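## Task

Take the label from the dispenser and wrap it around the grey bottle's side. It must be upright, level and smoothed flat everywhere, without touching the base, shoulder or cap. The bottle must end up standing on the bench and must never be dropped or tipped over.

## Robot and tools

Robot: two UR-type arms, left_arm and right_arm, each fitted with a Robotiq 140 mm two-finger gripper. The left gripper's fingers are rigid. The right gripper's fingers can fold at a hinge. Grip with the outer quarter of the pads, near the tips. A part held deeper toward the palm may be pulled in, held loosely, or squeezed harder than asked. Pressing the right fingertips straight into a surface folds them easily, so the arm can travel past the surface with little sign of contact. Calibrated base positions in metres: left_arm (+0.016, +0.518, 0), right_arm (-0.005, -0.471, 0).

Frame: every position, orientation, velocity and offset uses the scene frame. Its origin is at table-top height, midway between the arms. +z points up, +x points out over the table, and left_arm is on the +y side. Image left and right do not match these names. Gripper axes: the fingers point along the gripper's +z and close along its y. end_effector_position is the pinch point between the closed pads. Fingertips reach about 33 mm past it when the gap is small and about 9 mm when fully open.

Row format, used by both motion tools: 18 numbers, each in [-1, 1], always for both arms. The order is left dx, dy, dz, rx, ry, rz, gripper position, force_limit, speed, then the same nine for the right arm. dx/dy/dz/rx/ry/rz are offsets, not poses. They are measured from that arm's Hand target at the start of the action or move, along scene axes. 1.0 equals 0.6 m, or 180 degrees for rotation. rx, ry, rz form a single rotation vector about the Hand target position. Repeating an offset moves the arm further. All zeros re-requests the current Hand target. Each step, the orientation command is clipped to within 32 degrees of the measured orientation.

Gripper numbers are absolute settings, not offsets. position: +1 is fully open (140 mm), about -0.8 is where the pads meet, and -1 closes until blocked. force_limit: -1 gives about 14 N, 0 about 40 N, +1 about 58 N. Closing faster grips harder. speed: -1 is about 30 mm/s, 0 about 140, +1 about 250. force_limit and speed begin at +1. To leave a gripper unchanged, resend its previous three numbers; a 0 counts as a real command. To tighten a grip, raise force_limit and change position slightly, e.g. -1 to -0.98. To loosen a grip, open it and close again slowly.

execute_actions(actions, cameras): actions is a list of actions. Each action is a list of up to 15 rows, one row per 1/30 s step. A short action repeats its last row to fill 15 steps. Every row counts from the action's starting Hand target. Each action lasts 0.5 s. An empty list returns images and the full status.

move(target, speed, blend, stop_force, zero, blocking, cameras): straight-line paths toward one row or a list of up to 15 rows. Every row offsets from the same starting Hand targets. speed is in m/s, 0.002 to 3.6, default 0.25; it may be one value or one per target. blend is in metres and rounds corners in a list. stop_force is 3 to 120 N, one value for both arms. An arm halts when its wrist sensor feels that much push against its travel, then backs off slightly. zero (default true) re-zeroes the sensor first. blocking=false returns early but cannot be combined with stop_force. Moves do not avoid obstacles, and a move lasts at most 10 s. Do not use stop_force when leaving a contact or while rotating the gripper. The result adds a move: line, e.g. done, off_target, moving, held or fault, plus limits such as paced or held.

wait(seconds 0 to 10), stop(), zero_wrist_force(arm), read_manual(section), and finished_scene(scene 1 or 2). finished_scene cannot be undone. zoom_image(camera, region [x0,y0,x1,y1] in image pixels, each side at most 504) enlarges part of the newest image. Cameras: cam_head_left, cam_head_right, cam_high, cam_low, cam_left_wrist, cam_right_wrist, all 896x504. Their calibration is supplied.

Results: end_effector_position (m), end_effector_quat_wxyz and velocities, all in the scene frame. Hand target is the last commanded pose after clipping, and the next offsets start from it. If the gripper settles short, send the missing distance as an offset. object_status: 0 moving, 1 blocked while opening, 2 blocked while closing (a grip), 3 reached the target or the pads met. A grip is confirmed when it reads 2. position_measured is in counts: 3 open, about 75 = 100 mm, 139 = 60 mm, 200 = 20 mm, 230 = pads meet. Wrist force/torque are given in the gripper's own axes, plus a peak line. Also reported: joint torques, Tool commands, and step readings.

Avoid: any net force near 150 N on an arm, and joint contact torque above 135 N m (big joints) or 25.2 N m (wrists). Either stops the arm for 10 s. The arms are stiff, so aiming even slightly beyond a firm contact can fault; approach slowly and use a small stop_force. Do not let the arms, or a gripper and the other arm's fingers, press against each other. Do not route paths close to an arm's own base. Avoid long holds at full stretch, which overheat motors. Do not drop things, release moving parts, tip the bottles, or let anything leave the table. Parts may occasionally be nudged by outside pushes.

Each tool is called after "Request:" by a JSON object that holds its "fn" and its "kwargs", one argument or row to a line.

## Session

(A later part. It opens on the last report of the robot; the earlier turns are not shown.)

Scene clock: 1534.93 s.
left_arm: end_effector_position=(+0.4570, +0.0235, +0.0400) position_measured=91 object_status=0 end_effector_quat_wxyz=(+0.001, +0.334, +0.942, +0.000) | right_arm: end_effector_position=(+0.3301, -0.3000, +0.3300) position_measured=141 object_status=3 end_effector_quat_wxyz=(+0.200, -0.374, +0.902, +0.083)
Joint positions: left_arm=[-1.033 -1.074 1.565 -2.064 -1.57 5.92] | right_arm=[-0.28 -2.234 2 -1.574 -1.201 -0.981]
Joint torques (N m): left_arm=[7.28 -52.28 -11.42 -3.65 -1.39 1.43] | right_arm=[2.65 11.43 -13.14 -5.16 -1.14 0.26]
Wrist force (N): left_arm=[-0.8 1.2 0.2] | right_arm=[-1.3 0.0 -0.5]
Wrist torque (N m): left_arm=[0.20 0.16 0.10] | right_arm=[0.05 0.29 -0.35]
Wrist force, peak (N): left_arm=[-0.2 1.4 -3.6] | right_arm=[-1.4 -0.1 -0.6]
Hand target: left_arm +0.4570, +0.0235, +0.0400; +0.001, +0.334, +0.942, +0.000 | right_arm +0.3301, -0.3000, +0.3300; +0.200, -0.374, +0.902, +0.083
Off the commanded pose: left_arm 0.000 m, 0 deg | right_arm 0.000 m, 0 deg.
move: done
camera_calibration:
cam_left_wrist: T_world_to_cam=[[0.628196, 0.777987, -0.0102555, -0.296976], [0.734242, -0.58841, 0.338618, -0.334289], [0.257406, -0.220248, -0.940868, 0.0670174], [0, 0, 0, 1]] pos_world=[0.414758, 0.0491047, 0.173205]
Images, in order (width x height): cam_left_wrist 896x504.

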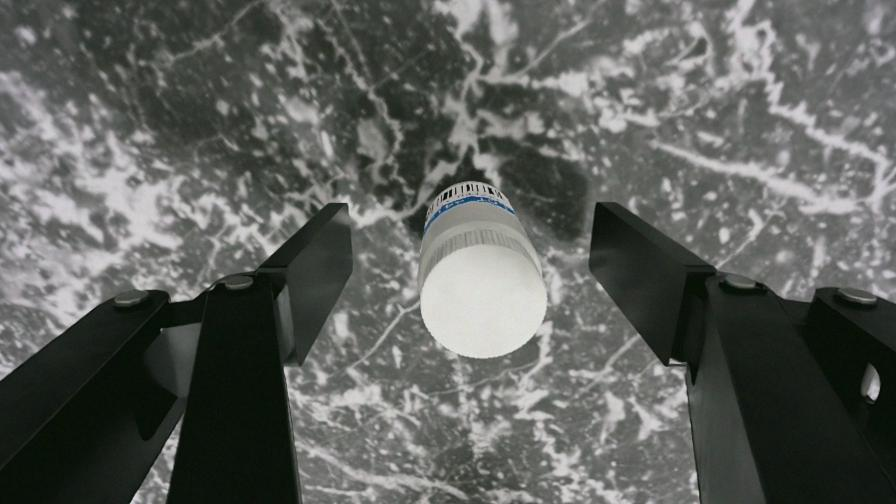

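Request:
{"fn": "move", "kwargs": {
  "target": [
    [0,0,0,0,0,0.0333,-1,0,-1, 0,0,0,0,0,0,-0.1,0,-1],
    [0,0,0,0,0,0.0333,-0.2,0,0, 0,0,0,0,0,0,-0.1,0,-1],
    [0,0,0,0,0,0.1,-1,0,-1, 0,0,0,0,0,0,-0.1,0,-1]
  ],
  "speed": 0.25
}}

Request:
{"fn": "move", "kwargs": {
  "target": [
    [0,0,0,0,0,0,-0.2,0,0, 0,0,0,0,0,0,-0.1,0,-1],
    [0,0,0,0,0,0.0667,-1,0,-1, 0,0,0,0,0,0,-0.1,0,-1],
    [0,0,0,0,0,0.0667,-0.2,0,0, 0,0,0,0,0,0,-0.1,0,-1],
    [0,0,0,0,0,0.1333,-1,0,-1, 0,0,0,0,0,0,-0.1,0,-1]
  ],
  "speed": 0.25
}}

Request:
{"fn": "move", "kwargs": {
  "target": [
    [0,0,0,0,0,0,-0.2,0,0, 0,0,0,0,0,0,-0.1,0,-1],
    [0,0,0,0,0,0.0667,-1,0,-1, 0,0,0,0,0,0,-0.1,0,-1],
    [0,0,0,0,0,0.0667,-0.2,0,0, 0,0,0,0,0,0,-0.1,0,-1],
    [0,0,0,0,0,0.1333,-1,0,-1, 0,0,0,0,0,0,-0.1,0,-1]
  ],
  "speed": 0.25
}}

Request:
{"fn": "move", "kwargs": {
  "target": [
    [0,0,0,0,0,0,-0.2,0,0, 0,0,0,0,0,0,-0.1,0,-1],
    [0,0,0,0,0,0.0667,-1,0,-1, 0,0,0,0,0,0,-0.1,0,-1],
    [0,0,0,0,0,0.0667,-0.2,0,0, 0,0,0,0,0,0,-0.1,0,-1],
    [0,0,0,0,0,0.1333,-1,0,-1, 0,0,0,0,0,0,-0.1,0,-1]
  ],
  "speed": 0.25,
  "cameras": ["cam_left_wrist"]
}}

Scene clock: 1565.97 s.
left_arm: end_effector_position=(+0.4570, +0.0235, +0.0400) position_measured=180 object_status=0 end_effector_quat_wxyz=(+0.001, +0.183, +0.983, +0.000) | right_arm: end_effector_position=(+0.3301, -0.3000, +0.3300) position_measured=141 object_status=3 end_effector_quat_wxyz=(+0.200, -0.374, +0.902, +0.083)
Joint positions: left_arm=[-1.033 -1.074 1.565 -2.063 -1.57 5.606] | right_arm=[-0.28 -2.234 2 -1.574 -1.201 -0.981]
Joint torques (N m): left_arm=[-7.58 -37.75 -25.88 -1.09 1.98 -1.48] | right_arm=[2.73 12.03 -12.01 -5.09 -1.1 0.43]
Wrist force (N): left_arm=[0.1 2.1 -5.9] | right_arm=[-1.5 0.0 -0.4]
Wrist torque (N m): left_arm=[0.23 0.13 -0.05] | right_arm=[0.07 0.33 -0.35]
Wrist force, peak (N): left_arm=[-0.3 0.2 -6.7] | right_arm=[-1.3 -0.3 -0.8]
Hand target: left_arm +0.4570, +0.0235, +0.0400; +0.001, +0.183, +0.983, +0.000 | right_arm +0.3301, -0.3000, +0.3300; +0.200, -0.374, +0.902, +0.083
Off the commanded pose: left_arm 0.000 m, 0 deg | right_arm 0.000 m, 0 deg.
move: done

Scene clock: 1570.73 s.
left_arm: end_effector_position=(+0.4570, +0.0235, +0.0400) position_measured=180 object_status=0 end_effector_quat_wxyz=(+0.001, -0.025, +1.000, +0.000) | right_arm: end_effector_position=(+0.3301, -0.3000, +0.3300) position_measured=141 object_status=3 end_effector_quat_wxyz=(+0.200, -0.374, +0.902, +0.083)
Joint positions: left_arm=[-1.034 -1.073 1.564 -2.063 -1.57 5.187] | right_arm=[-0.28 -2.234 2 -1.574 -1.201 -0.981]
Joint torques (N m): left_arm=[-7.34 -38.13 -24.32 -1.4 2.19 -1.46] | right_arm=[2.59 11.54 -12.99 -5.25 -1.13 0.27]
Wrist force (N): left_arm=[0.0 1.6 -7.0] | right_arm=[-1.1 -0.1 -0.4]
Wrist torque (N m): left_arm=[0.24 0.12 -0.04] | right_arm=[0.03 0.26 -0.35]
Wrist force, peak (N): left_arm=[0.0 1.6 -7.0] | right_arm=[-1.5 -0.1 -0.5]
Hand target: left_arm +0.4570, +0.0235, +0.0400; +0.001, -0.025, +1.000, +0.000 | right_arm +0.3301, -0.3000, +0.3300; +0.200, -0.374, +0.902, +0.083
Off the commanded pose: left_arm 0.000 m, 0 deg | right_arm 0.000 m, 0 deg.
move: done

Scene clock: 1575.47 s.
left_arm: end_effector_position=(+0.4570, +0.0235, +0.0400) position_measured=180 object_status=0 end_effector_quat_wxyz=(+0.001, -0.233, +0.973, +0.000) | right_arm: end_effector_position=(+0.3301, -0.3000, +0.3300) position_measured=141 object_status=3 end_effector_quat_wxyz=(+0.200, -0.374, +0.902, +0.083)
Joint positions: left_arm=[-1.034 -1.073 1.564 -2.062 -1.569 4.768] | right_arm=[-0.28 -2.234 2 -1.574 -1.201 -0.981]
Joint torques (N m): left_arm=[-7.16 -38 -25.82 -1.7 2.17 -1.36] | right_arm=[2.81 11.77 -13.53 -5.24 -1.08 0.3]
Wrist force (N): left_arm=[-0.7 2.3 -6.6] | right_arm=[-1.3 -0.1 -0.7]
Wrist torque (N m): left_arm=[0.20 0.15 -0.03] | right_arm=[0.05 0.30 -0.35]
Wrist force, peak (N): left_arm=[-0.7 2.3 -6.6] | right_arm=[-1.5 -0.2 -0.6]
Hand target: left_arm +0.4570, +0.0235, +0.0400; +0.001, -0.233, +0.973, +0.000 | right_arm +0.3301, -0.3000, +0.3300; +0.200, -0.374, +0.902, +0.083
Off the commanded pose: left_arm 0.000 m, 0 deg | right_arm 0.000 m, 0 deg.
move: done

Scene clock: 1580.20 s.
left_arm: end_effector_position=(+0.4570, +0.0235, +0.0400) position_measured=180 object_status=0 end_effector_quat_wxyz=(+0.001, -0.430, +0.903, +0.000) | right_arm: end_effector_position=(+0.3301, -0.3000, +0.3300) position_measured=141 object_status=3 end_effector_quat_wxyz=(+0.200, -0.374, +0.902, +0.083)
Joint positions: left_arm=[-1.034 -1.073 1.563 -2.061 -1.569 4.349] | right_arm=[-0.28 -2.234 2 -1.574 -1.201 -0.981]
Joint torques (N m): left_arm=[-6.15 -38.13 -24.09 -1.82 1.93 -1.43] | right_arm=[2.83 11.58 -13.15 -5.15 -1.11 0.24]
Wrist force (N): left_arm=[-1.0 0.9 -5.6] | right_arm=[-1.2 0.0 -0.7]
Wrist torque (N m): left_arm=[0.27 0.18 -0.04] | right_arm=[0.06 0.28 -0.36]
Wrist force, peak (N): left_arm=[-0.7 2.3 -6.4] | right_arm=[-1.5 -0.2 -0.4]
Hand target: left_arm +0.4570, +0.0235, +0.0400; +0.001, -0.430, +0.903, +0.000 | right_arm +0.3301, -0.3000, +0.3300; +0.200, -0.374, +0.902, +0.083
Off the commanded pose: left_arm 0.000 m, 0 deg | right_arm 0.000 m, 0 deg.
move: done
camera_calibration:
cam_left_wrist: T_world_to_cam=[[-0.777759, 0.62848, -0.0102042, 0.349006], [0.588677, 0.734002, 0.338675, -0.29893], [0.22034, 0.257401, -0.940848, 0.0727046], [0, 0, 0, 1]] pos_world=[0.431396, -0.0186426, 0.173205]
Images, in order (width x height): cam_left_wrist 896x504.

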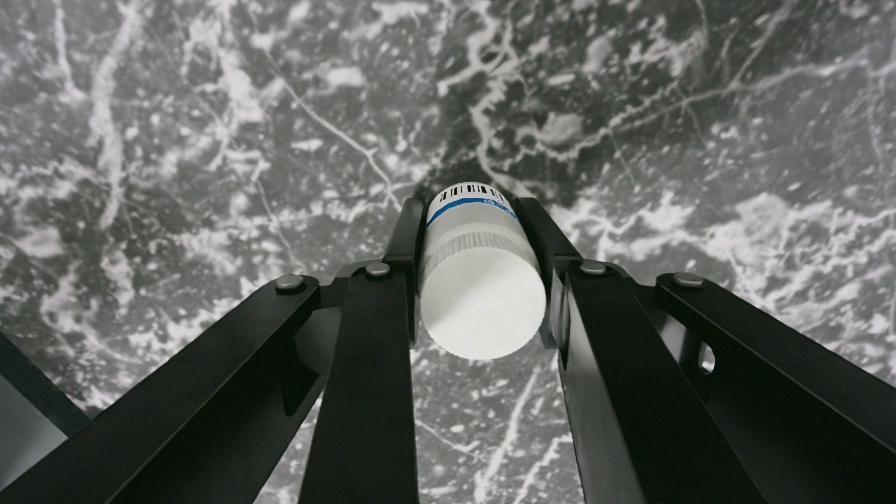

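Request:
{"fn": "move", "kwargs": {
  "target": [
    [0,0,0,0,0,0,-0.2,0,0, 0,0,0,0,0,0,-0.1,0,-1],
    [0,0,0,0,0,0.0667,-1,0,-1, 0,0,0,0,0,0,-0.1,0,-1],
    [0,0,0,0,0,0.0667,-0.2,0,0, 0,0,0,0,0,0,-0.1,0,-1],
    [0,0,0,0,0,0.1333,-1,0,-1, 0,0,0,0,0,0,-0.1,0,-1]
  ],
  "speed": 0.25
}}

Request:
{"fn": "move", "kwargs": {
  "target": [
    [0,0,0,0,0,0,-0.2,0,0, 0,0,0,0,0,0,-0.1,0,-1],
    [0,0,0,0,0,0.0667,-1,0,-1, 0,0,0,0,0,0,-0.1,0,-1],
    [0,0,0,0,0,0.0667,-0.2,0,0, 0,0,0,0,0,0,-0.1,0,-1],
    [0,0,0,0,0,0.1333,-1,0,-1, 0,0,0,0,0,0,-0.1,0,-1]
  ],
  "speed": 0.25
}}

Request:
{"fn": "move", "kwargs": {
  "target": [
    [0,0,0,0,0,0,-0.2,0,0, 0,0,0,0,0,0,-0.1,0,-1],
    [0,0,0,0,0,0.0667,-1,0,-1, 0,0,0,0,0,0,-0.1,0,-1],
    [0,0,0,0,0,0.0667,-0.2,0,0, 0,0,0,0,0,0,-0.1,0,-1],
    [0,0,0,0,0,0.1333,-1,0,-1, 0,0,0,0,0,0,-0.1,0,-1]
  ],
  "speed": 0.25
}}

Request:
{"fn": "move", "kwargs": {
  "target": [0,0,0,0,0,0,0.5,0,0, 0,0,0,0,0,0,-0.1,0,-1],
  "cameras": ["cam_left_wrist"]
}}

Request:
{"fn": "zoom_image", "kwargs": {
  "camera": "cam_left_wrist",
  "region": [340, 80, 600, 380]
}}

Scene clock: 1596.63 s.
left_arm: end_effector_position=(+0.4570, +0.0235, +0.0400) position_measured=180 object_status=0 end_effector_quat_wxyz=(+0.001, -0.608, +0.794, +0.000) | right_arm: end_effector_position=(+0.3301, -0.3000, +0.3300) position_measured=141 object_status=3 end_effector_quat_wxyz=(+0.200, -0.374, +0.902, +0.083)
Joint positions: left_arm=[-1.034 -1.072 1.562 -2.06 -1.57 3.931] | right_arm=[-0.28 -2.234 2 -1.574 -1.201 -0.981]
Joint torques (N m): left_arm=[-4.79 -38.32 -23.61 -1.77 2.09 -1.49] | right_arm=[3.13 11.87 -13.71 -5.25 -1.05 0.25]
Wrist force (N): left_arm=[-1.2 2.1 -5.7] | right_arm=[-1.1 -0.1 -0.6]
Wrist torque (N m): left_arm=[0.21 0.18 -0.04] | right_arm=[0.03 0.26 -0.36]
Wrist force, peak (N): left_arm=[-1.2 2.1 -5.7] | right_arm=[-1.4 -0.1 -0.7]
Hand target: left_arm +0.4570, +0.0235, +0.0400; +0.001, -0.608, +0.794, +0.000 | right_arm +0.3301, -0.3000, +0.3300; +0.200, -0.374, +0.902, +0.083
Off the commanded pose: left_arm 0.000 m, 0 deg | right_arm 0.000 m, 0 deg.
move: done

Scene clock: 1601.37 s.
left_arm: end_effector_position=(+0.4570, +0.0235, +0.0400) position_measured=180 object_status=0 end_effector_quat_wxyz=(-0.001, +0.760, -0.650, -0.001) | right_arm: end_effector_position=(+0.3301, -0.3000, +0.3300) position_measured=141 object_status=3 end_effector_quat_wxyz=(+0.200, -0.374, +0.902, +0.083)
Joint positions: left_arm=[-1.033 -1.072 1.562 -2.059 -1.57 3.512] | right_arm=[-0.28 -2.234 2 -1.574 -1.201 -0.981]
Joint torques (N m): left_arm=[-5.02 -38.72 -24.29 -1.48 2.08 -1.47] | right_arm=[2.32 11.89 -12.84 -5.3 -1.1 0.22]
Wrist force (N): left_arm=[-1.5 1.6 -5.6] | right_arm=[-1.4 0.0 -0.4]
Wrist torque (N m): left_arm=[0.16 0.16 -0.03] | right_arm=[0.07 0.31 -0.35]
Wrist force, peak (N): left_arm=[-1.8 1.4 -6.1] | right_arm=[-1.4 -0.1 -0.6]
Hand target: left_arm +0.4570, +0.0235, +0.0400; -0.001, +0.760, -0.650, -0.001 | right_arm +0.3301, -0.3000, +0.3300; +0.200, -0.374, +0.902, +0.083
Off the commanded pose: left_arm 0.000 m, 0 deg | right_arm 0.000 m, 0 deg.
move: done

Scene clock: 1606.10 s.
left_arm: end_effector_position=(+0.4570, +0.0235, +0.0400) position_measured=180 object_status=0 end_effector_quat_wxyz=(+0.000, +0.878, -0.478, -0.001) | right_arm: end_effector_position=(+0.3301, -0.3000, +0.3300) position_measured=141 object_status=3 end_effector_quat_wxyz=(+0.200, -0.374, +0.902, +0.083)
Joint positions: left_arm=[-1.033 -1.072 1.561 -2.059 -1.571 3.094] | right_arm=[-0.28 -2.234 2 -1.574 -1.201 -0.981]
Joint torques (N m): left_arm=[-4.94 -37.47 -22.34 -1.62 1.99 -1.54] | right_arm=[2.98 11.91 -12.96 -5.01 -1.19 0.21]
Wrist force (N): left_arm=[-2.0 0.9 -6.4] | right_arm=[-1.2 0.0 -0.3]
Wrist torque (N m): left_arm=[0.22 0.18 -0.04] | right_arm=[0.07 0.28 -0.35]
Wrist force, peak (N): left_arm=[-1.9 0.9 -6.5] | right_arm=[-1.4 -0.3 -0.5]
Hand target: left_arm +0.4570, +0.0235, +0.0400; +0.000, +0.878, -0.478, -0.001 | right_arm +0.3301, -0.3000, +0.3300; +0.200, -0.374, +0.902, +0.083
Off the commanded pose: left_arm 0.000 m, 0 deg | right_arm 0.000 m, 0 deg.
move: done

Scene clock: 1606.87 s.
left_arm: end_effector_position=(+0.4570, +0.0235, +0.0400) position_measured=66 object_status=3 end_effector_quat_wxyz=(+0.000, +0.878, -0.478, -0.001) | right_arm: end_effector_position=(+0.3301, -0.3000, +0.3300) position_measured=141 object_status=3 end_effector_quat_wxyz=(+0.200, -0.374, +0.902, +0.083)
Joint positions: left_arm=[-1.033 -1.072 1.561 -2.059 -1.571 3.094] | right_arm=[-0.28 -2.234 2 -1.574 -1.201 -0.981]
Joint torques (N m): left_arm=[-4.96 -40.45 -14.44 -2.16 1.77 -1.49] | right_arm=[3.21 11.98 -13.03 -5.17 -1.21 0.33]
Wrist force (N): left_arm=[-0.8 1.3 0.1] | right_arm=[-1.2 -0.1 -0.6]
Wrist torque (N m): left_arm=[0.24 0.17 -0.04] | right_arm=[0.04 0.27 -0.35]
Wrist force, peak (N): left_arm=[-1.8 1.0 -6.2] | right_arm=[-1.4 -0.1 -0.4]
Hand target: left_arm +0.4570, +0.0235, +0.0400; +0.000, +0.878, -0.478, -0.001 | right_arm +0.3301, -0.3000, +0.3300; +0.200, -0.374, +0.902, +0.083
Off the commanded pose: left_arm 0.000 m, 0 deg | right_arm 0.000 m, 0 deg.
move: done
camera_calibration:
cam_left_wrist: T_world_to_cam=[[-0.838216, -0.545242, -0.0102346, 0.404127], [-0.515955, 0.786836, 0.338642, 0.204692], [-0.176589, 0.289136, -0.94086, 0.253371], [0, 0, 0, 1]] pos_world=[0.4891, -0.0139703, 0.173205]
Images, in order (width x height): cam_left_wrist 896x504.

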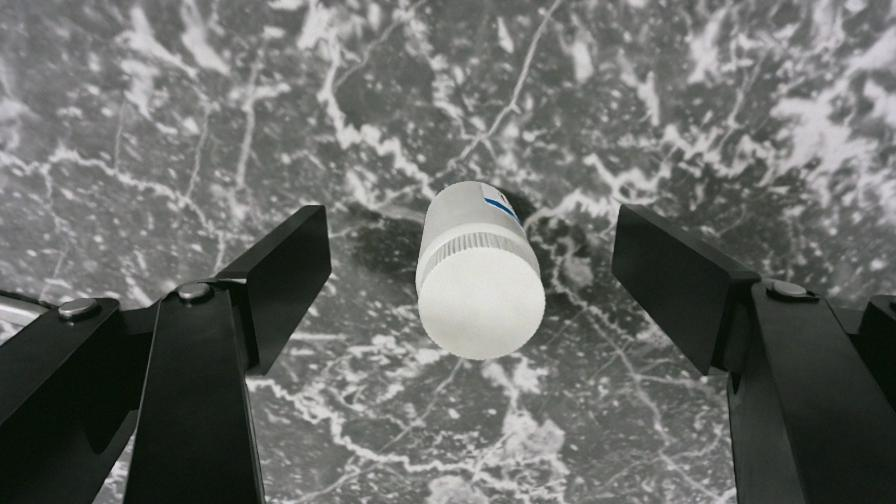

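Scaled by 1.680.

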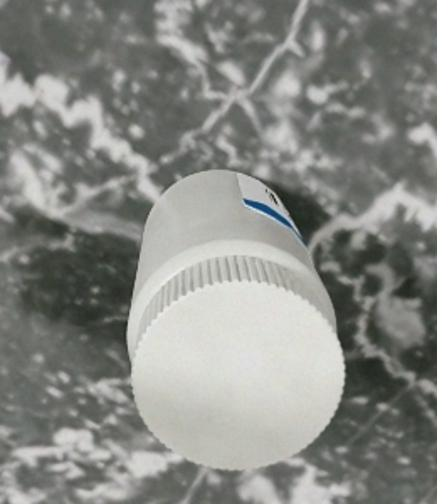

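Request:
{"fn": "move", "kwargs": {
  "target": [0,0,0.3,0,0,0,0.5,0,0, 0,0,0,0,0,0,-0.1,0,-1],
  "speed": 0.2,
  "cameras": ["cam_left_wrist", "cam_right_wrist", "cam_low"]
}}

Request:
{"fn": "zoom_image", "kwargs": {
  "camera": "cam_right_wrist",
  "region": [510, 210, 610, 310]
}}

Request:
{"fn": "zoom_image", "kwargs": {
  "camera": "cam_left_wrist",
  "region": [390, 100, 540, 230]
}}

Scene clock: 1623.07 s.
left_arm: end_effector_position=(+0.4570, +0.0235, +0.2199) position_measured=66 object_status=3 end_effector_quat_wxyz=(-0.001, +0.878, -0.478, -0.001) | right_arm: end_effector_position=(+0.3301, -0.3000, +0.3300) position_measured=141 object_status=3 end_effector_quat_wxyz=(+0.200, -0.374, +0.902, +0.083)
Joint positions: left_arm=[-1.033 -1.19 1.255 -1.635 -1.571 3.094] | right_arm=[-0.28 -2.234 2 -1.574 -1.201 -0.981]
Joint torques (N m): left_arm=[-2.62 -42.76 -38.1 -0.38 -1.35 -1.35] | right_arm=[2.43 12.08 -13.78 -5.19 -1.15 0.19]
Wrist force (N): left_arm=[-0.7 1.3 -0.1] | right_arm=[-1.2 -0.1 -0.5]
Wrist torque (N m): left_arm=[0.22 0.16 -0.05] | right_arm=[0.05 0.27 -0.35]
Wrist force, peak (N): left_arm=[-0.8 1.3 3.1] | right_arm=[-1.5 0.0 -0.6]
Hand target: left_arm +0.4570, +0.0235, +0.2200; +0.000, +0.878, -0.478, -0.001 | right_arm +0.3301, -0.3000, +0.3300; +0.200, -0.374, +0.902, +0.083
Off the commanded pose: left_arm 0.000 m, 0 deg | right_arm 0.000 m, 0 deg.
move: done
camera_calibration:
cam_left_wrist: T_world_to_cam=[[-0.838226, -0.545225, -0.0102857, 0.406045], [-0.515941, 0.786814, 0.338716, 0.143692], [-0.176584, 0.289227, -0.940832, 0.422498], [0, 0, 0, 1]] pos_world=[0.4891, -0.0138703, 0.353005]
cam_right_wrist: T_world_to_cam=[[-0.702589, 0.71153, 0.00969783, 0.451454], [0.505977, 0.489944, 0.709889, -0.2471], [0.500355, 0.503667, -0.704247, 0.363826], [0, 0, 0, 1]] pos_world=[0.260171, -0.383405, 0.427259]
Images, in order (width x height): cam_low 896x504, cam_left_wrist 896x504, cam_right_wrist 896x504.

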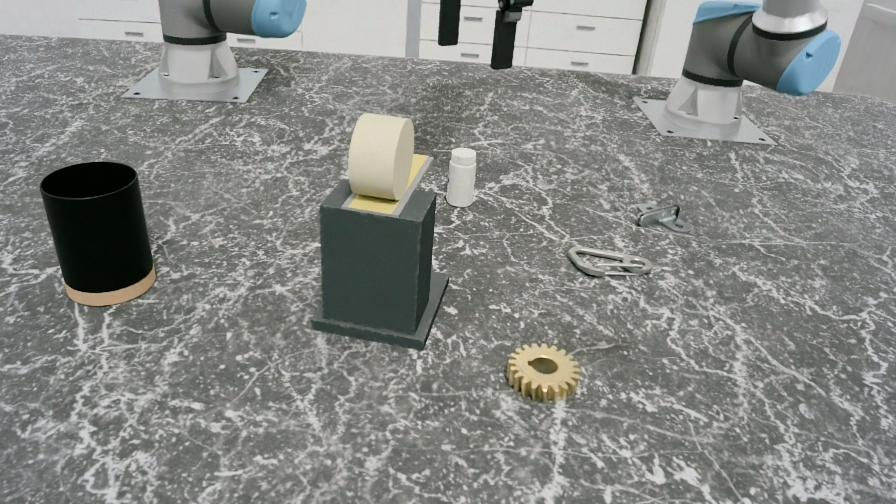

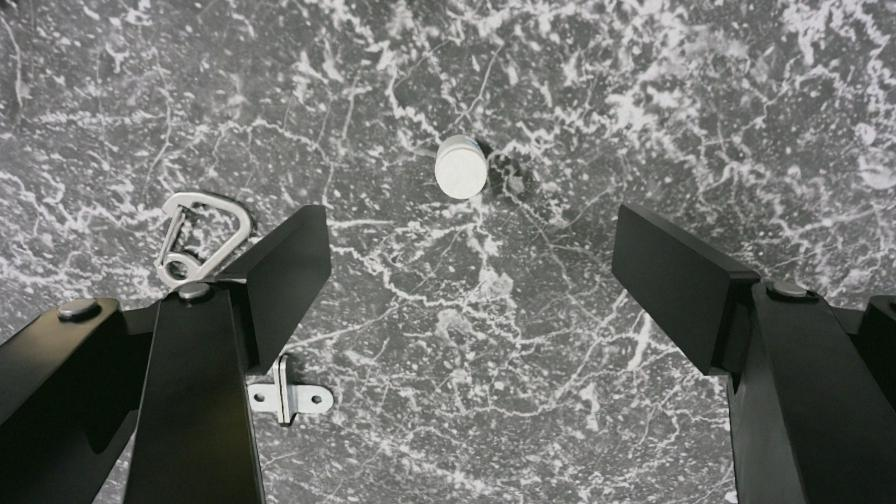

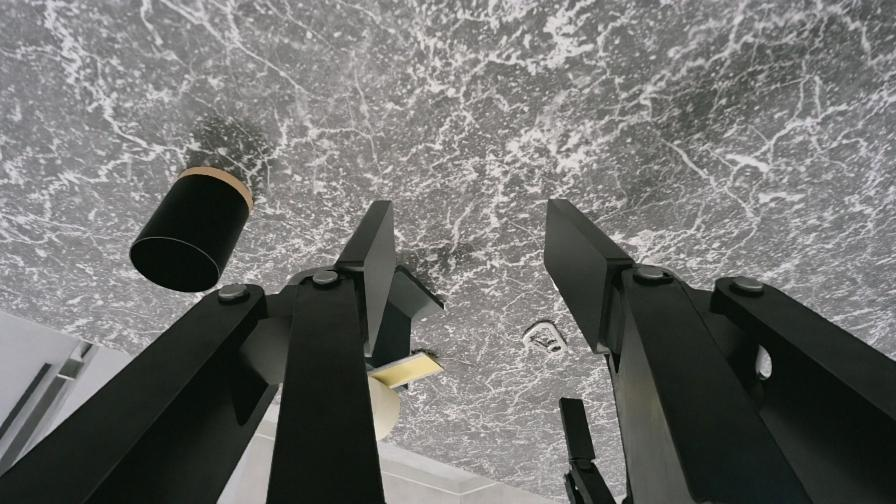

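Scaled by 5.040.

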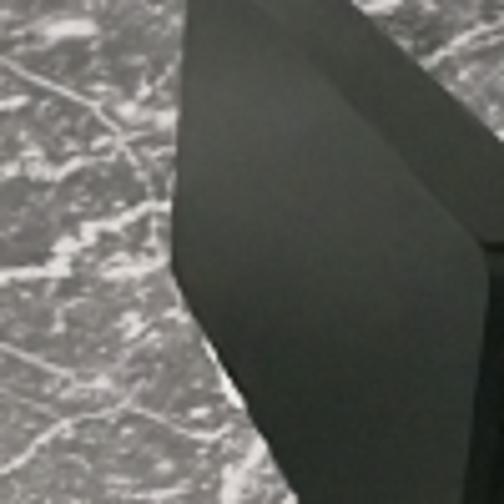

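Scaled by 3.360.

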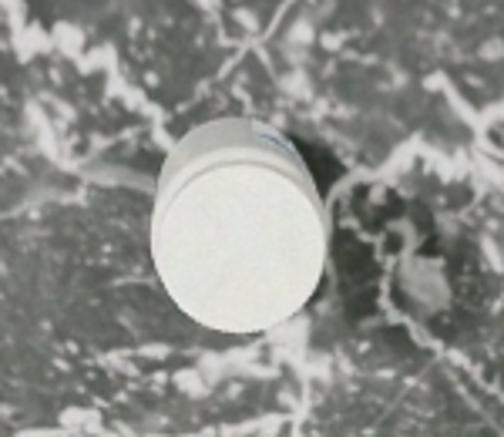

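Request:
{"fn": "move", "kwargs": {
  "target": [
    [0.0717,0.294,0.1,0,0,0,0.5,0,0, 0,0,0,0,0,0,-0.1,0,-1],
    [0.0717,0.294,0.1,0,0,0,0.5,0,0, 0.0532,0.4,-0.275,0,0,0,-0.1,0,-1]
  ],
  "speed": 0.35,
  "blend": [0.05, 0],
  "cameras": ["cam_right_wrist", "cam_low"]
}}

Request:
{"fn": "zoom_image", "kwargs": {
  "camera": "cam_right_wrist",
  "region": [380, 190, 520, 320]
}}

Request:
{"fn": "zoom_image", "kwargs": {
  "camera": "cam_low",
  "region": [430, 140, 500, 220]
}}

Scene clock: 1642.93 s.
left_arm: end_effector_position=(+0.5000, +0.1999, +0.2800) position_measured=66 object_status=3 end_effector_quat_wxyz=(+0.000, +0.878, -0.478, -0.001) | right_arm: end_effector_position=(+0.3620, -0.0600, +0.1651) position_measured=141 object_status=3 end_effector_quat_wxyz=(+0.200, -0.374, +0.902, +0.083)
Joint positions: left_arm=[-0.802 -1.4 1.375 -1.544 -1.57 3.325] | right_arm=[0.497 -1.669 2.144 -2.471 -1.466 -0.227]
Joint torques (N m): left_arm=[5.6 -26.04 -40.34 -4.69 -0.72 0.66] | right_arm=[8.52 -9.97 -11.23 -5.45 0.21 1.44]
Wrist force (N): left_arm=[-0.8 1.2 0.0] | right_arm=[-1.3 -0.5 -0.7]
Wrist torque (N m): left_arm=[0.19 0.18 0.12] | right_arm=[-0.03 0.32 -0.35]
Wrist force, peak (N): left_arm=[1.9 3.8 1.1] | right_arm=[-2.9 1.5 2.3]
Hand target: left_arm +0.5000, +0.1999, +0.2800; +0.000, +0.878, -0.478, -0.001 | right_arm +0.3620, -0.0600, +0.1650; +0.200, -0.374, +0.902, +0.083
Off the commanded pose: left_arm 0.000 m, 0 deg | right_arm 0.000 m, 0 deg.
move: done
camera_calibration:
cam_right_wrist: T_world_to_cam=[[-0.70259, 0.711528, 0.00979928, 0.304742], [0.505967, 0.489833, 0.709972, -0.263852], [0.500365, 0.503777, -0.704161, 0.110795], [0, 0, 0, 1]] pos_world=[0.292171, -0.143404, 0.262359]
Images, in order (width x height): cam_low 896x504, cam_right_wrist 896x504.

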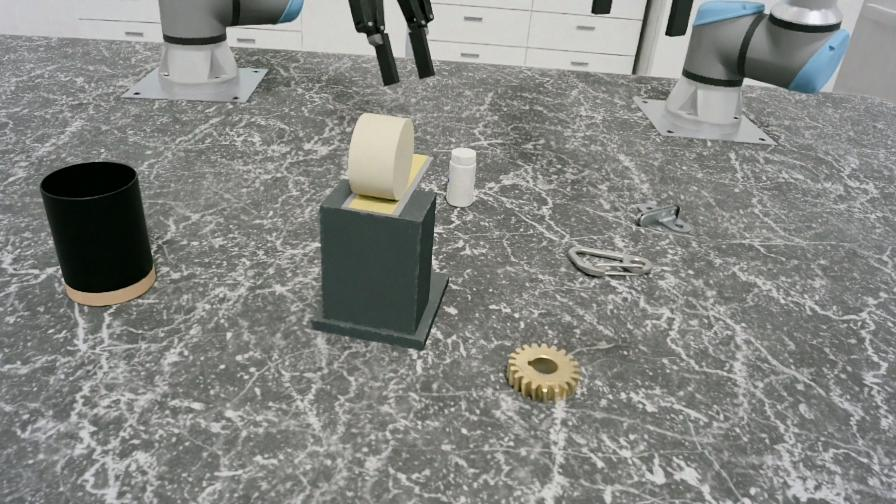

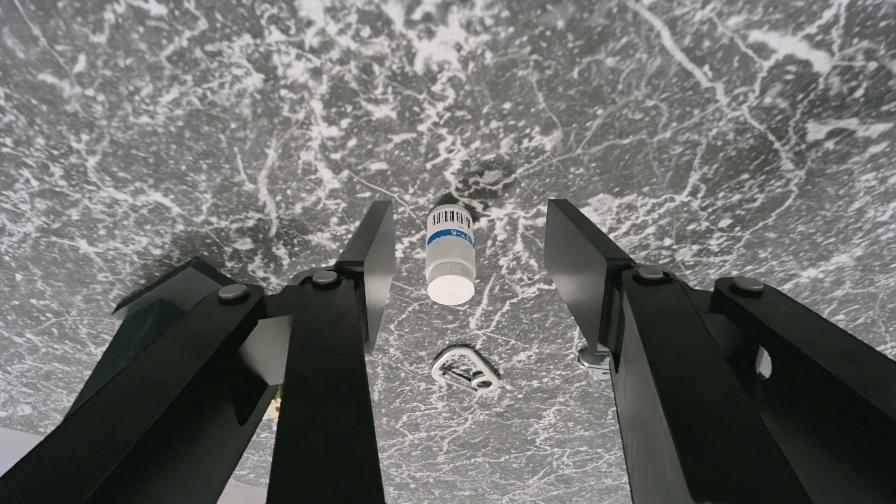

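Scaled by 3.600.

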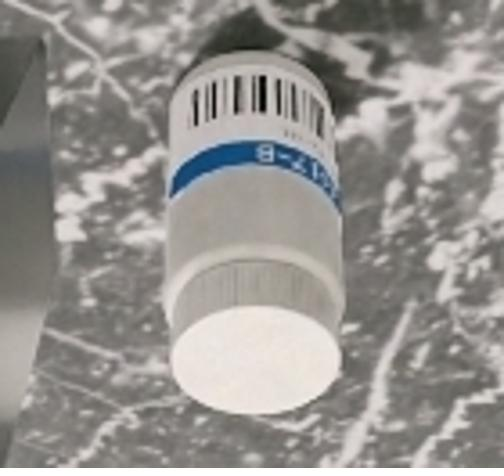

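Scaled by 6.300.

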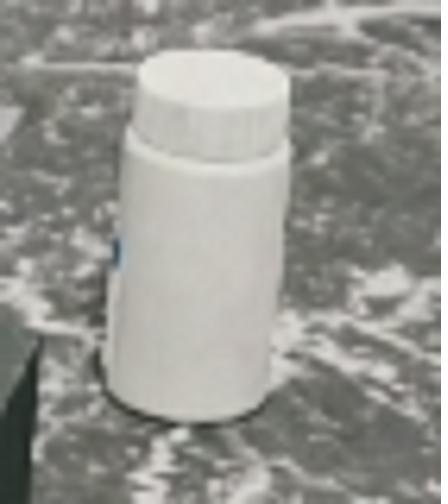

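Request:
{"fn": "execute_actions", "kwargs": {
  "actions": [],
  "cameras": ["all"]
}}

Scene clock: 1680.83 s.
left_arm: end_effector_position=(+0.5000, +0.1999, +0.2800) position_measured=66 object_status=3 end_effector_quat_wxyz=(+0.000, +0.878, -0.478, -0.001) | right_arm: end_effector_position=(+0.3620, -0.0600, +0.1650) position_measured=141 object_status=3 end_effector_quat_wxyz=(+0.200, -0.374, +0.902, +0.083)
Joint positions: left_arm=[-0.802 -1.4 1.375 -1.544 -1.57 3.325] | right_arm=[0.497 -1.669 2.144 -2.472 -1.467 -0.227]
Joint velocities: within noise
Joint torques (N m): left_arm=[5.24 -25.95 -40.48 -4.74 1.47 0.66] | right_arm=[14.63 -9.47 -9.56 -5.53 -1.66 1.33]
Wrist force (N): left_arm=[-0.8 1.3 0.1] | right_arm=[-1.3 -0.3 -0.9]
Wrist torque (N m): left_arm=[0.22 0.18 0.11] | right_arm=[-0.01 0.34 -0.36]
Wrist force, peak (N): left_arm=[-1.1 1.5 0.2] | right_arm=[-1.4 -0.3 -1.0]
Hand target: left_arm +0.5000, +0.1999, +0.2800; +0.000, +0.878, -0.478, -0.001 | right_arm +0.3620, -0.0600, +0.1650; +0.200, -0.374, +0.902, +0.083
Tool commands: left_gripper/position=+0.5 left_gripper/force_limit=+0.0 left_gripper/speed=+0.0 right_gripper/position=-0.1 right_gripper/force_limit=+0.0 right_gripper/speed=-1.0
Off the commanded pose: left_arm 0.000 m, 0 deg | right_arm 0.000 m, 0 deg.
camera_calibration:
cam_left_wrist: T_world_to_cam=[[-0.838216, -0.545242, -0.0102346, 0.538862], [-0.515955, 0.786836, 0.338642, 0.00672692], [-0.176589, 0.289136, -0.94086, 0.435738], [0, 0, 0, 1]] pos_world=[0.5321, 0.16253, 0.413205]
cam_right_wrist: T_world_to_cam=[[-0.702589, 0.71153, 0.00969783, 0.304699], [0.505977, 0.489944, 0.709889, -0.263696], [0.500355, 0.503667, -0.704247, 0.110784], [0, 0, 0, 1]] pos_world=[0.292071, -0.143405, 0.262259]

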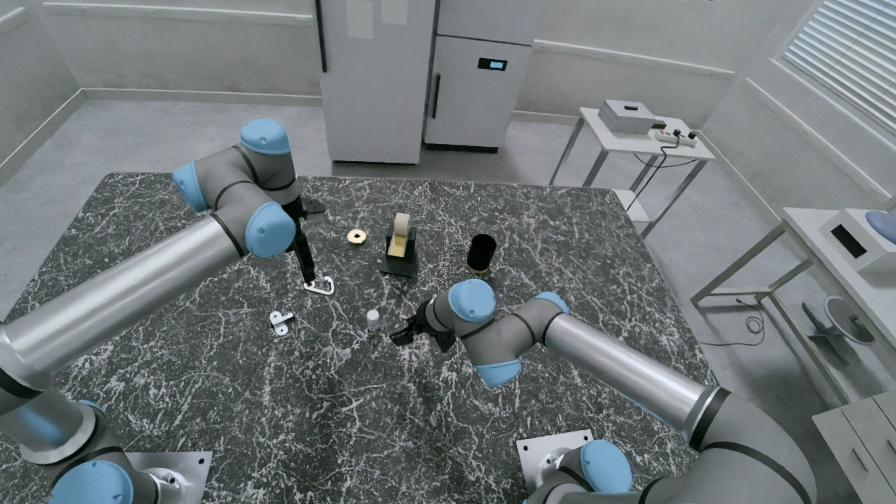

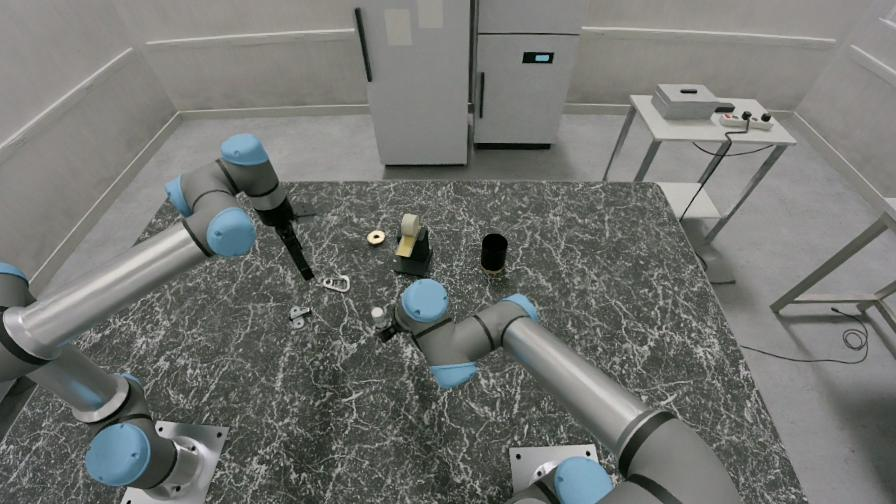

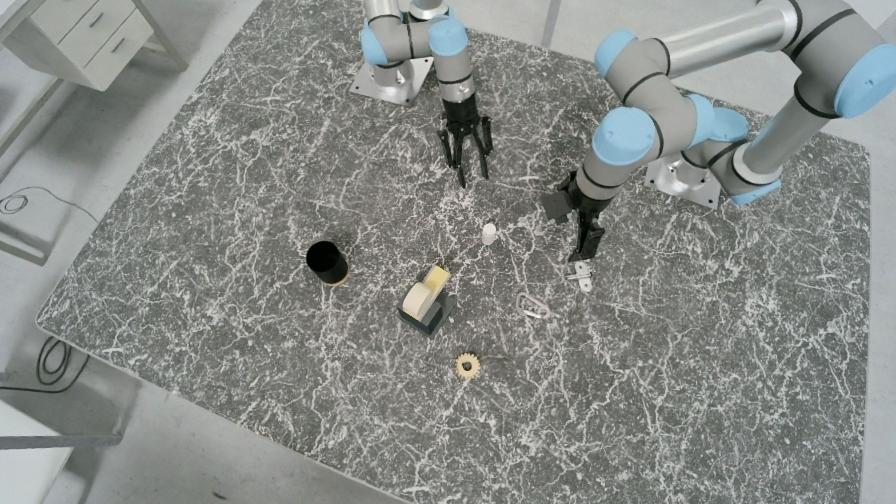

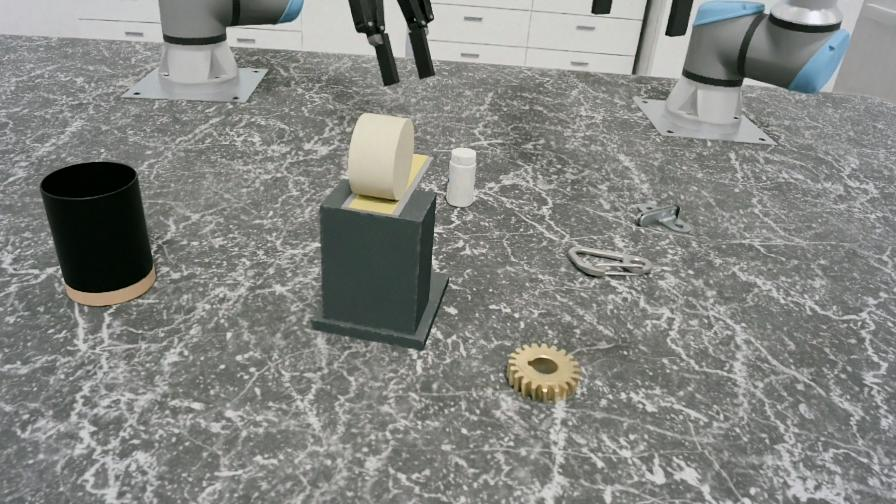

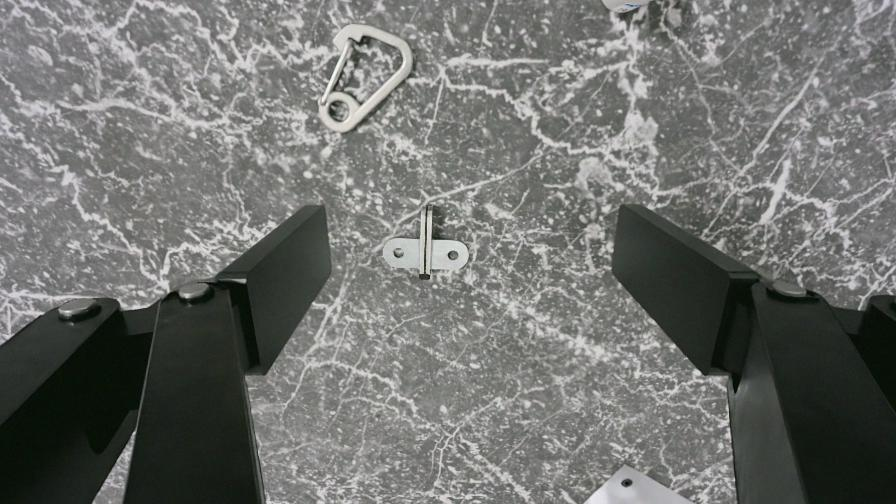

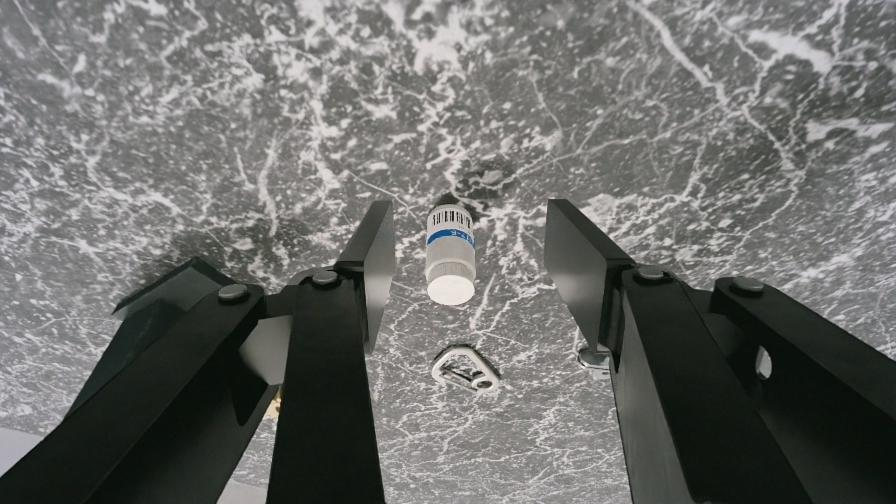

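Request:
{"fn": "zoom_image", "kwargs": {
  "camera": "cam_right_wrist",
  "region": [410, 190, 500, 310]
}}

Request:
{"fn": "zoom_image", "kwargs": {
  "camera": "cam_low",
  "region": [430, 135, 500, 215]
}}

Scaled by 4.200.

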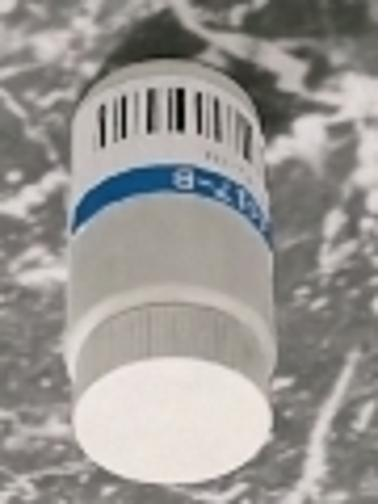

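Scaled by 6.300.

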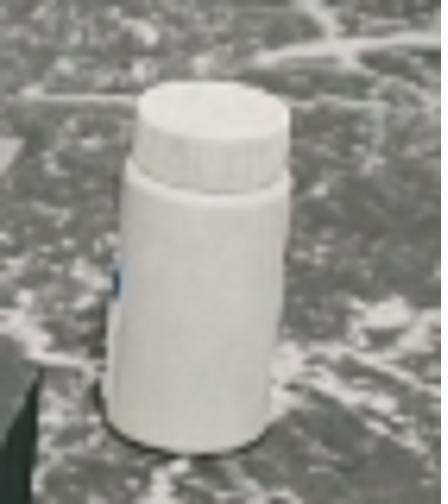

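Request:
{"fn": "zoom_image", "kwargs": {
  "camera": "cam_low",
  "region": [445, 145, 480, 210]
}}

Request:
{"fn": "zoom_image", "kwargs": {
  "camera": "cam_high",
  "region": [470, 210, 510, 255]
}}

Request:
{"fn": "zoom_image", "kwargs": {
  "camera": "cam_head_left",
  "region": [355, 295, 395, 345]
}}

Scaled by 7.754.

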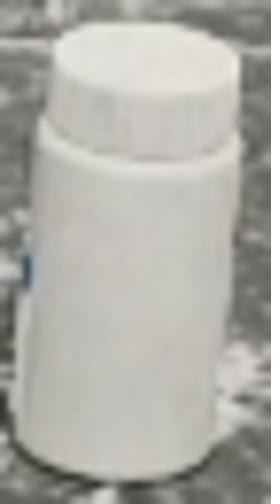

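Scaled by 11.200.

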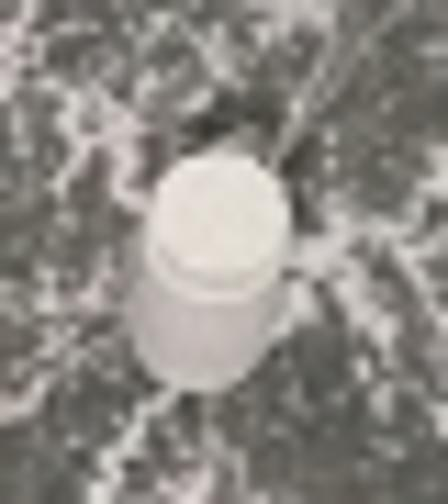

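Scaled by 10.080.

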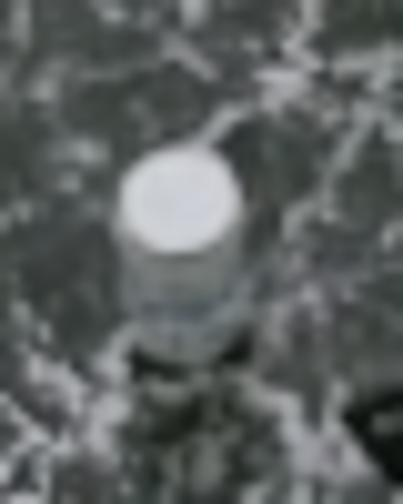

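Request:
{"fn": "move", "kwargs": {
  "target": [-0.1, -0.1333, -0.2333, -0.3068, 0.0039, 0.3489, 0.5, 0, 0, 0, 0, 0, 0, 0, 0, -0.1, 0, -1],
  "speed": 0.25,
  "cameras": ["cam_left_wrist"]
}}

Scene clock: 1752.40 s.
left_arm: end_effector_position=(+0.4399, +0.1199, +0.1400) position_measured=66 object_status=3 end_effector_quat_wxyz=(+0.389, +0.894, +0.083, +0.205) end_effector_velocity=(+0.001, +0.000, +0.002) end_effector_angular_velocity=(-0.005, -0.003, +0.003) | right_arm: end_effector_position=(+0.3620, -0.0600, +0.1650) position_measured=141 object_status=3 end_effector_quat_wxyz=(+0.200, -0.374, +0.902, +0.083)
Joint positions: left_arm=[-0.966 -1.449 2.46 -3.493 -1.584 1.972] | right_arm=[0.497 -1.669 2.144 -2.472 -1.467 -0.227]
Joint velocities: left_arm=[0 -0.001 0 -0.005 0.002 -0.003] | right_arm=[within noise]
Joint torques (N m): left_arm=[-4.37 -18.06 -23.43 -5.45 2.11 -1.39] | right_arm=[14.58 -9.47 -9.56 -5.64 -1.68 1.38]
Wrist force (N): left_arm=[-0.2 3.9 -0.2] | right_arm=[-1.3 -0.4 -0.7]
Wrist torque (N m): left_arm=[0.80 0.03 -0.08] | right_arm=[-0.01 0.33 -0.37]
Wrist force, peak (N): left_arm=[-0.2 4.1 -0.2] | right_arm=[-1.5 -0.5 -1.0]
Hand target: left_arm +0.4400, +0.1199, +0.1400; +0.389, +0.894, +0.083, +0.205 | right_arm +0.3620, -0.0600, +0.1650; +0.200, -0.374, +0.902, +0.083
Off the commanded pose: left_arm 0.000 m, 0 deg | right_arm 0.000 m, 0 deg.
move: done
camera_calibration:
cam_left_wrist: T_world_to_cam=[[-0.00392164, -0.688697, 0.725038, -0.0092837], [-0.994827, -0.0709125, -0.0727391, 0.457322], [0.10151, -0.721573, -0.684857, 0.279593], [0, 0, 0, 1]] pos_world=[0.426538, 0.227783, 0.231477]
Images, in order (width x height): cam_left_wrist 896x504.

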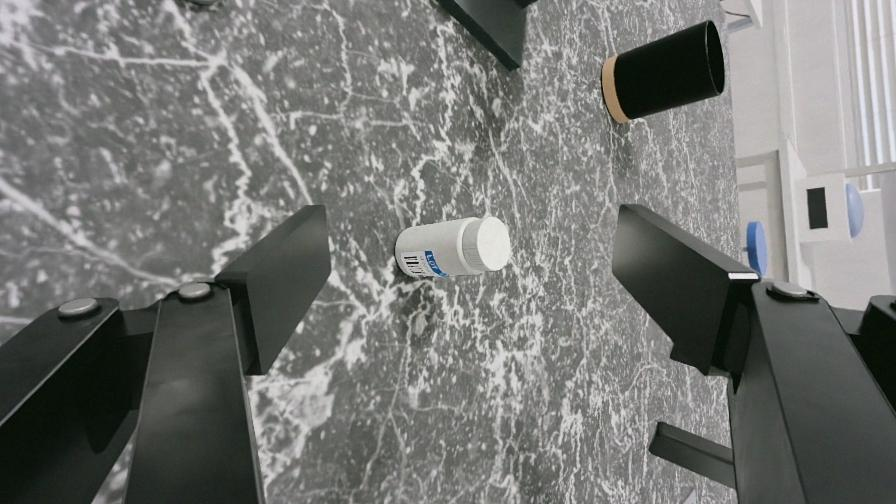

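Request:
{"fn": "zoom_image", "kwargs": {
  "camera": "cam_left_wrist",
  "region": [385, 205, 520, 290]
}}

Scaled by 3.733.

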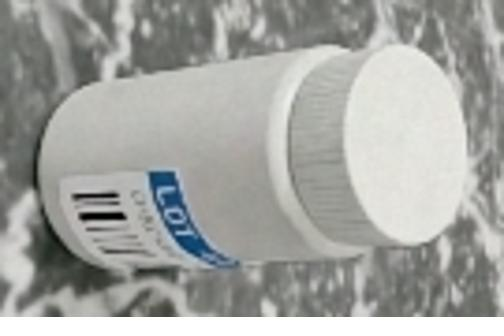

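Request:
{"fn": "move", "kwargs": {
  "target": [
    [0.0167, -0.0333, 0.1667, 0.3068, -0.0039, -0.3489, 0.5, 0, 0, 0, 0, 0, 0, 0, 0, -0.1, 0, -1],
    [0.0283, -0.1608, 0.0333, 0.3068, -0.0039, -0.3489, 0.5, 0, 0, 0, 0, 0, 0, 0, 0, -0.1, 0, -1],
    [0.0283, -0.1608, 0.0, 0.3068, -0.0039, -0.3489, -0.08, 0, 0, 0, 0, 0, 0, 0, 0, -0.1, 0, -1]
  ],
  "speed": 0.25,
  "blend": [0.03, 0, 0],
  "cameras": ["cam_left_wrist", "cam_right_wrist"]
}}

Scene clock: 1858.37 s.
left_arm: end_effector_position=(+0.4570, +0.0234, +0.1400) position_measured=139 object_status=0 end_effector_quat_wxyz=(+0.000, +0.878, -0.478, -0.001) | right_arm: end_effector_position=(+0.3620, -0.0600, +0.1650) position_measured=141 object_status=3 end_effector_quat_wxyz=(+0.200, -0.374, +0.902, +0.083)
Joint positions: left_arm=[-1.033 -1.158 1.417 -1.828 -1.571 3.094] | right_arm=[0.497 -1.669 2.144 -2.472 -1.467 -0.227]
Joint torques (N m): left_arm=[-1.42 -57.27 -12.47 -4.73 1.57 -0.13] | right_arm=[14.25 -9.16 -10.21 -5.63 -1.49 1.45]
Wrist force (N): left_arm=[-0.8 1.0 0.0] | right_arm=[-1.3 -0.3 -0.8]
Wrist torque (N m): left_arm=[0.17 0.15 -0.04] | right_arm=[0.00 0.32 -0.36]
Wrist force, peak (N): left_arm=[-0.3 4.1 -0.1] | right_arm=[-1.7 -0.6 -0.9]
Hand target: left_arm +0.4570, +0.0234, +0.1400; +0.000, +0.878, -0.478, -0.001 | right_arm +0.3620, -0.0600, +0.1650; +0.200, -0.374, +0.902, +0.083
Off the commanded pose: left_arm 0.000 m, 0 deg | right_arm 0.000 m, 0 deg.
move: done
camera_calibration:
cam_left_wrist: T_world_to_cam=[[-0.838216, -0.545242, -0.0102346, 0.405151], [-0.515955, 0.786836, 0.338642, 0.170827], [-0.176589, 0.289136, -0.94086, 0.347457], [0, 0, 0, 1]] pos_world=[0.4891, -0.0139703, 0.273205]
cam_right_wrist: T_world_to_cam=[[-0.702589, 0.71153, 0.00969783, 0.304699], [0.505977, 0.489944, 0.709889, -0.263696], [0.500355, 0.503667, -0.704247, 0.110784], [0, 0, 0, 1]] pos_world=[0.292071, -0.143405, 0.262259]
Images, in order (width x height): cam_left_wrist 896x504, cam_right_wrist 896x504.

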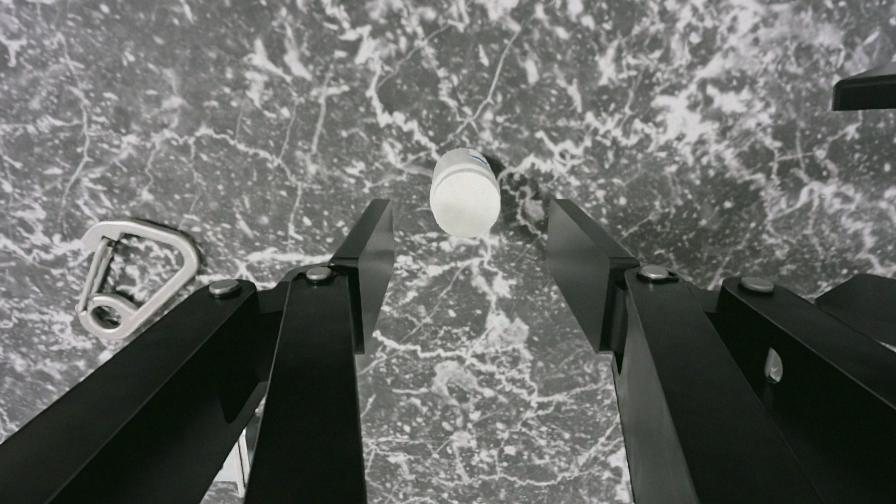

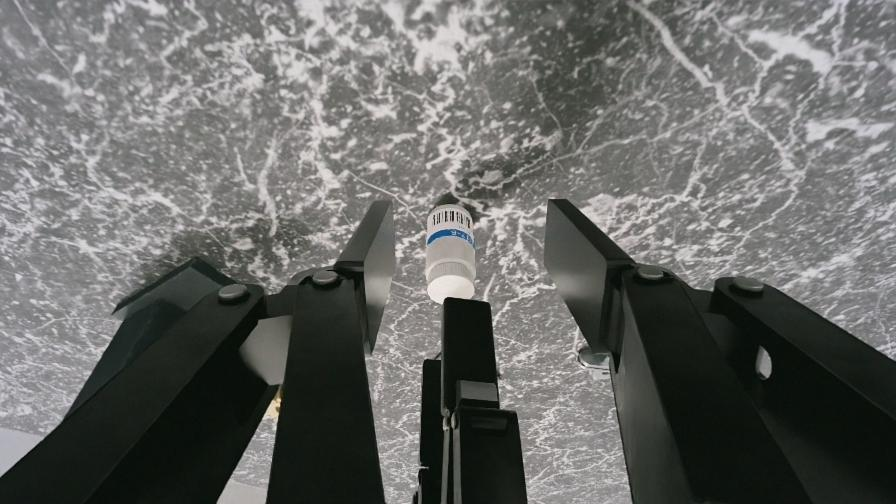

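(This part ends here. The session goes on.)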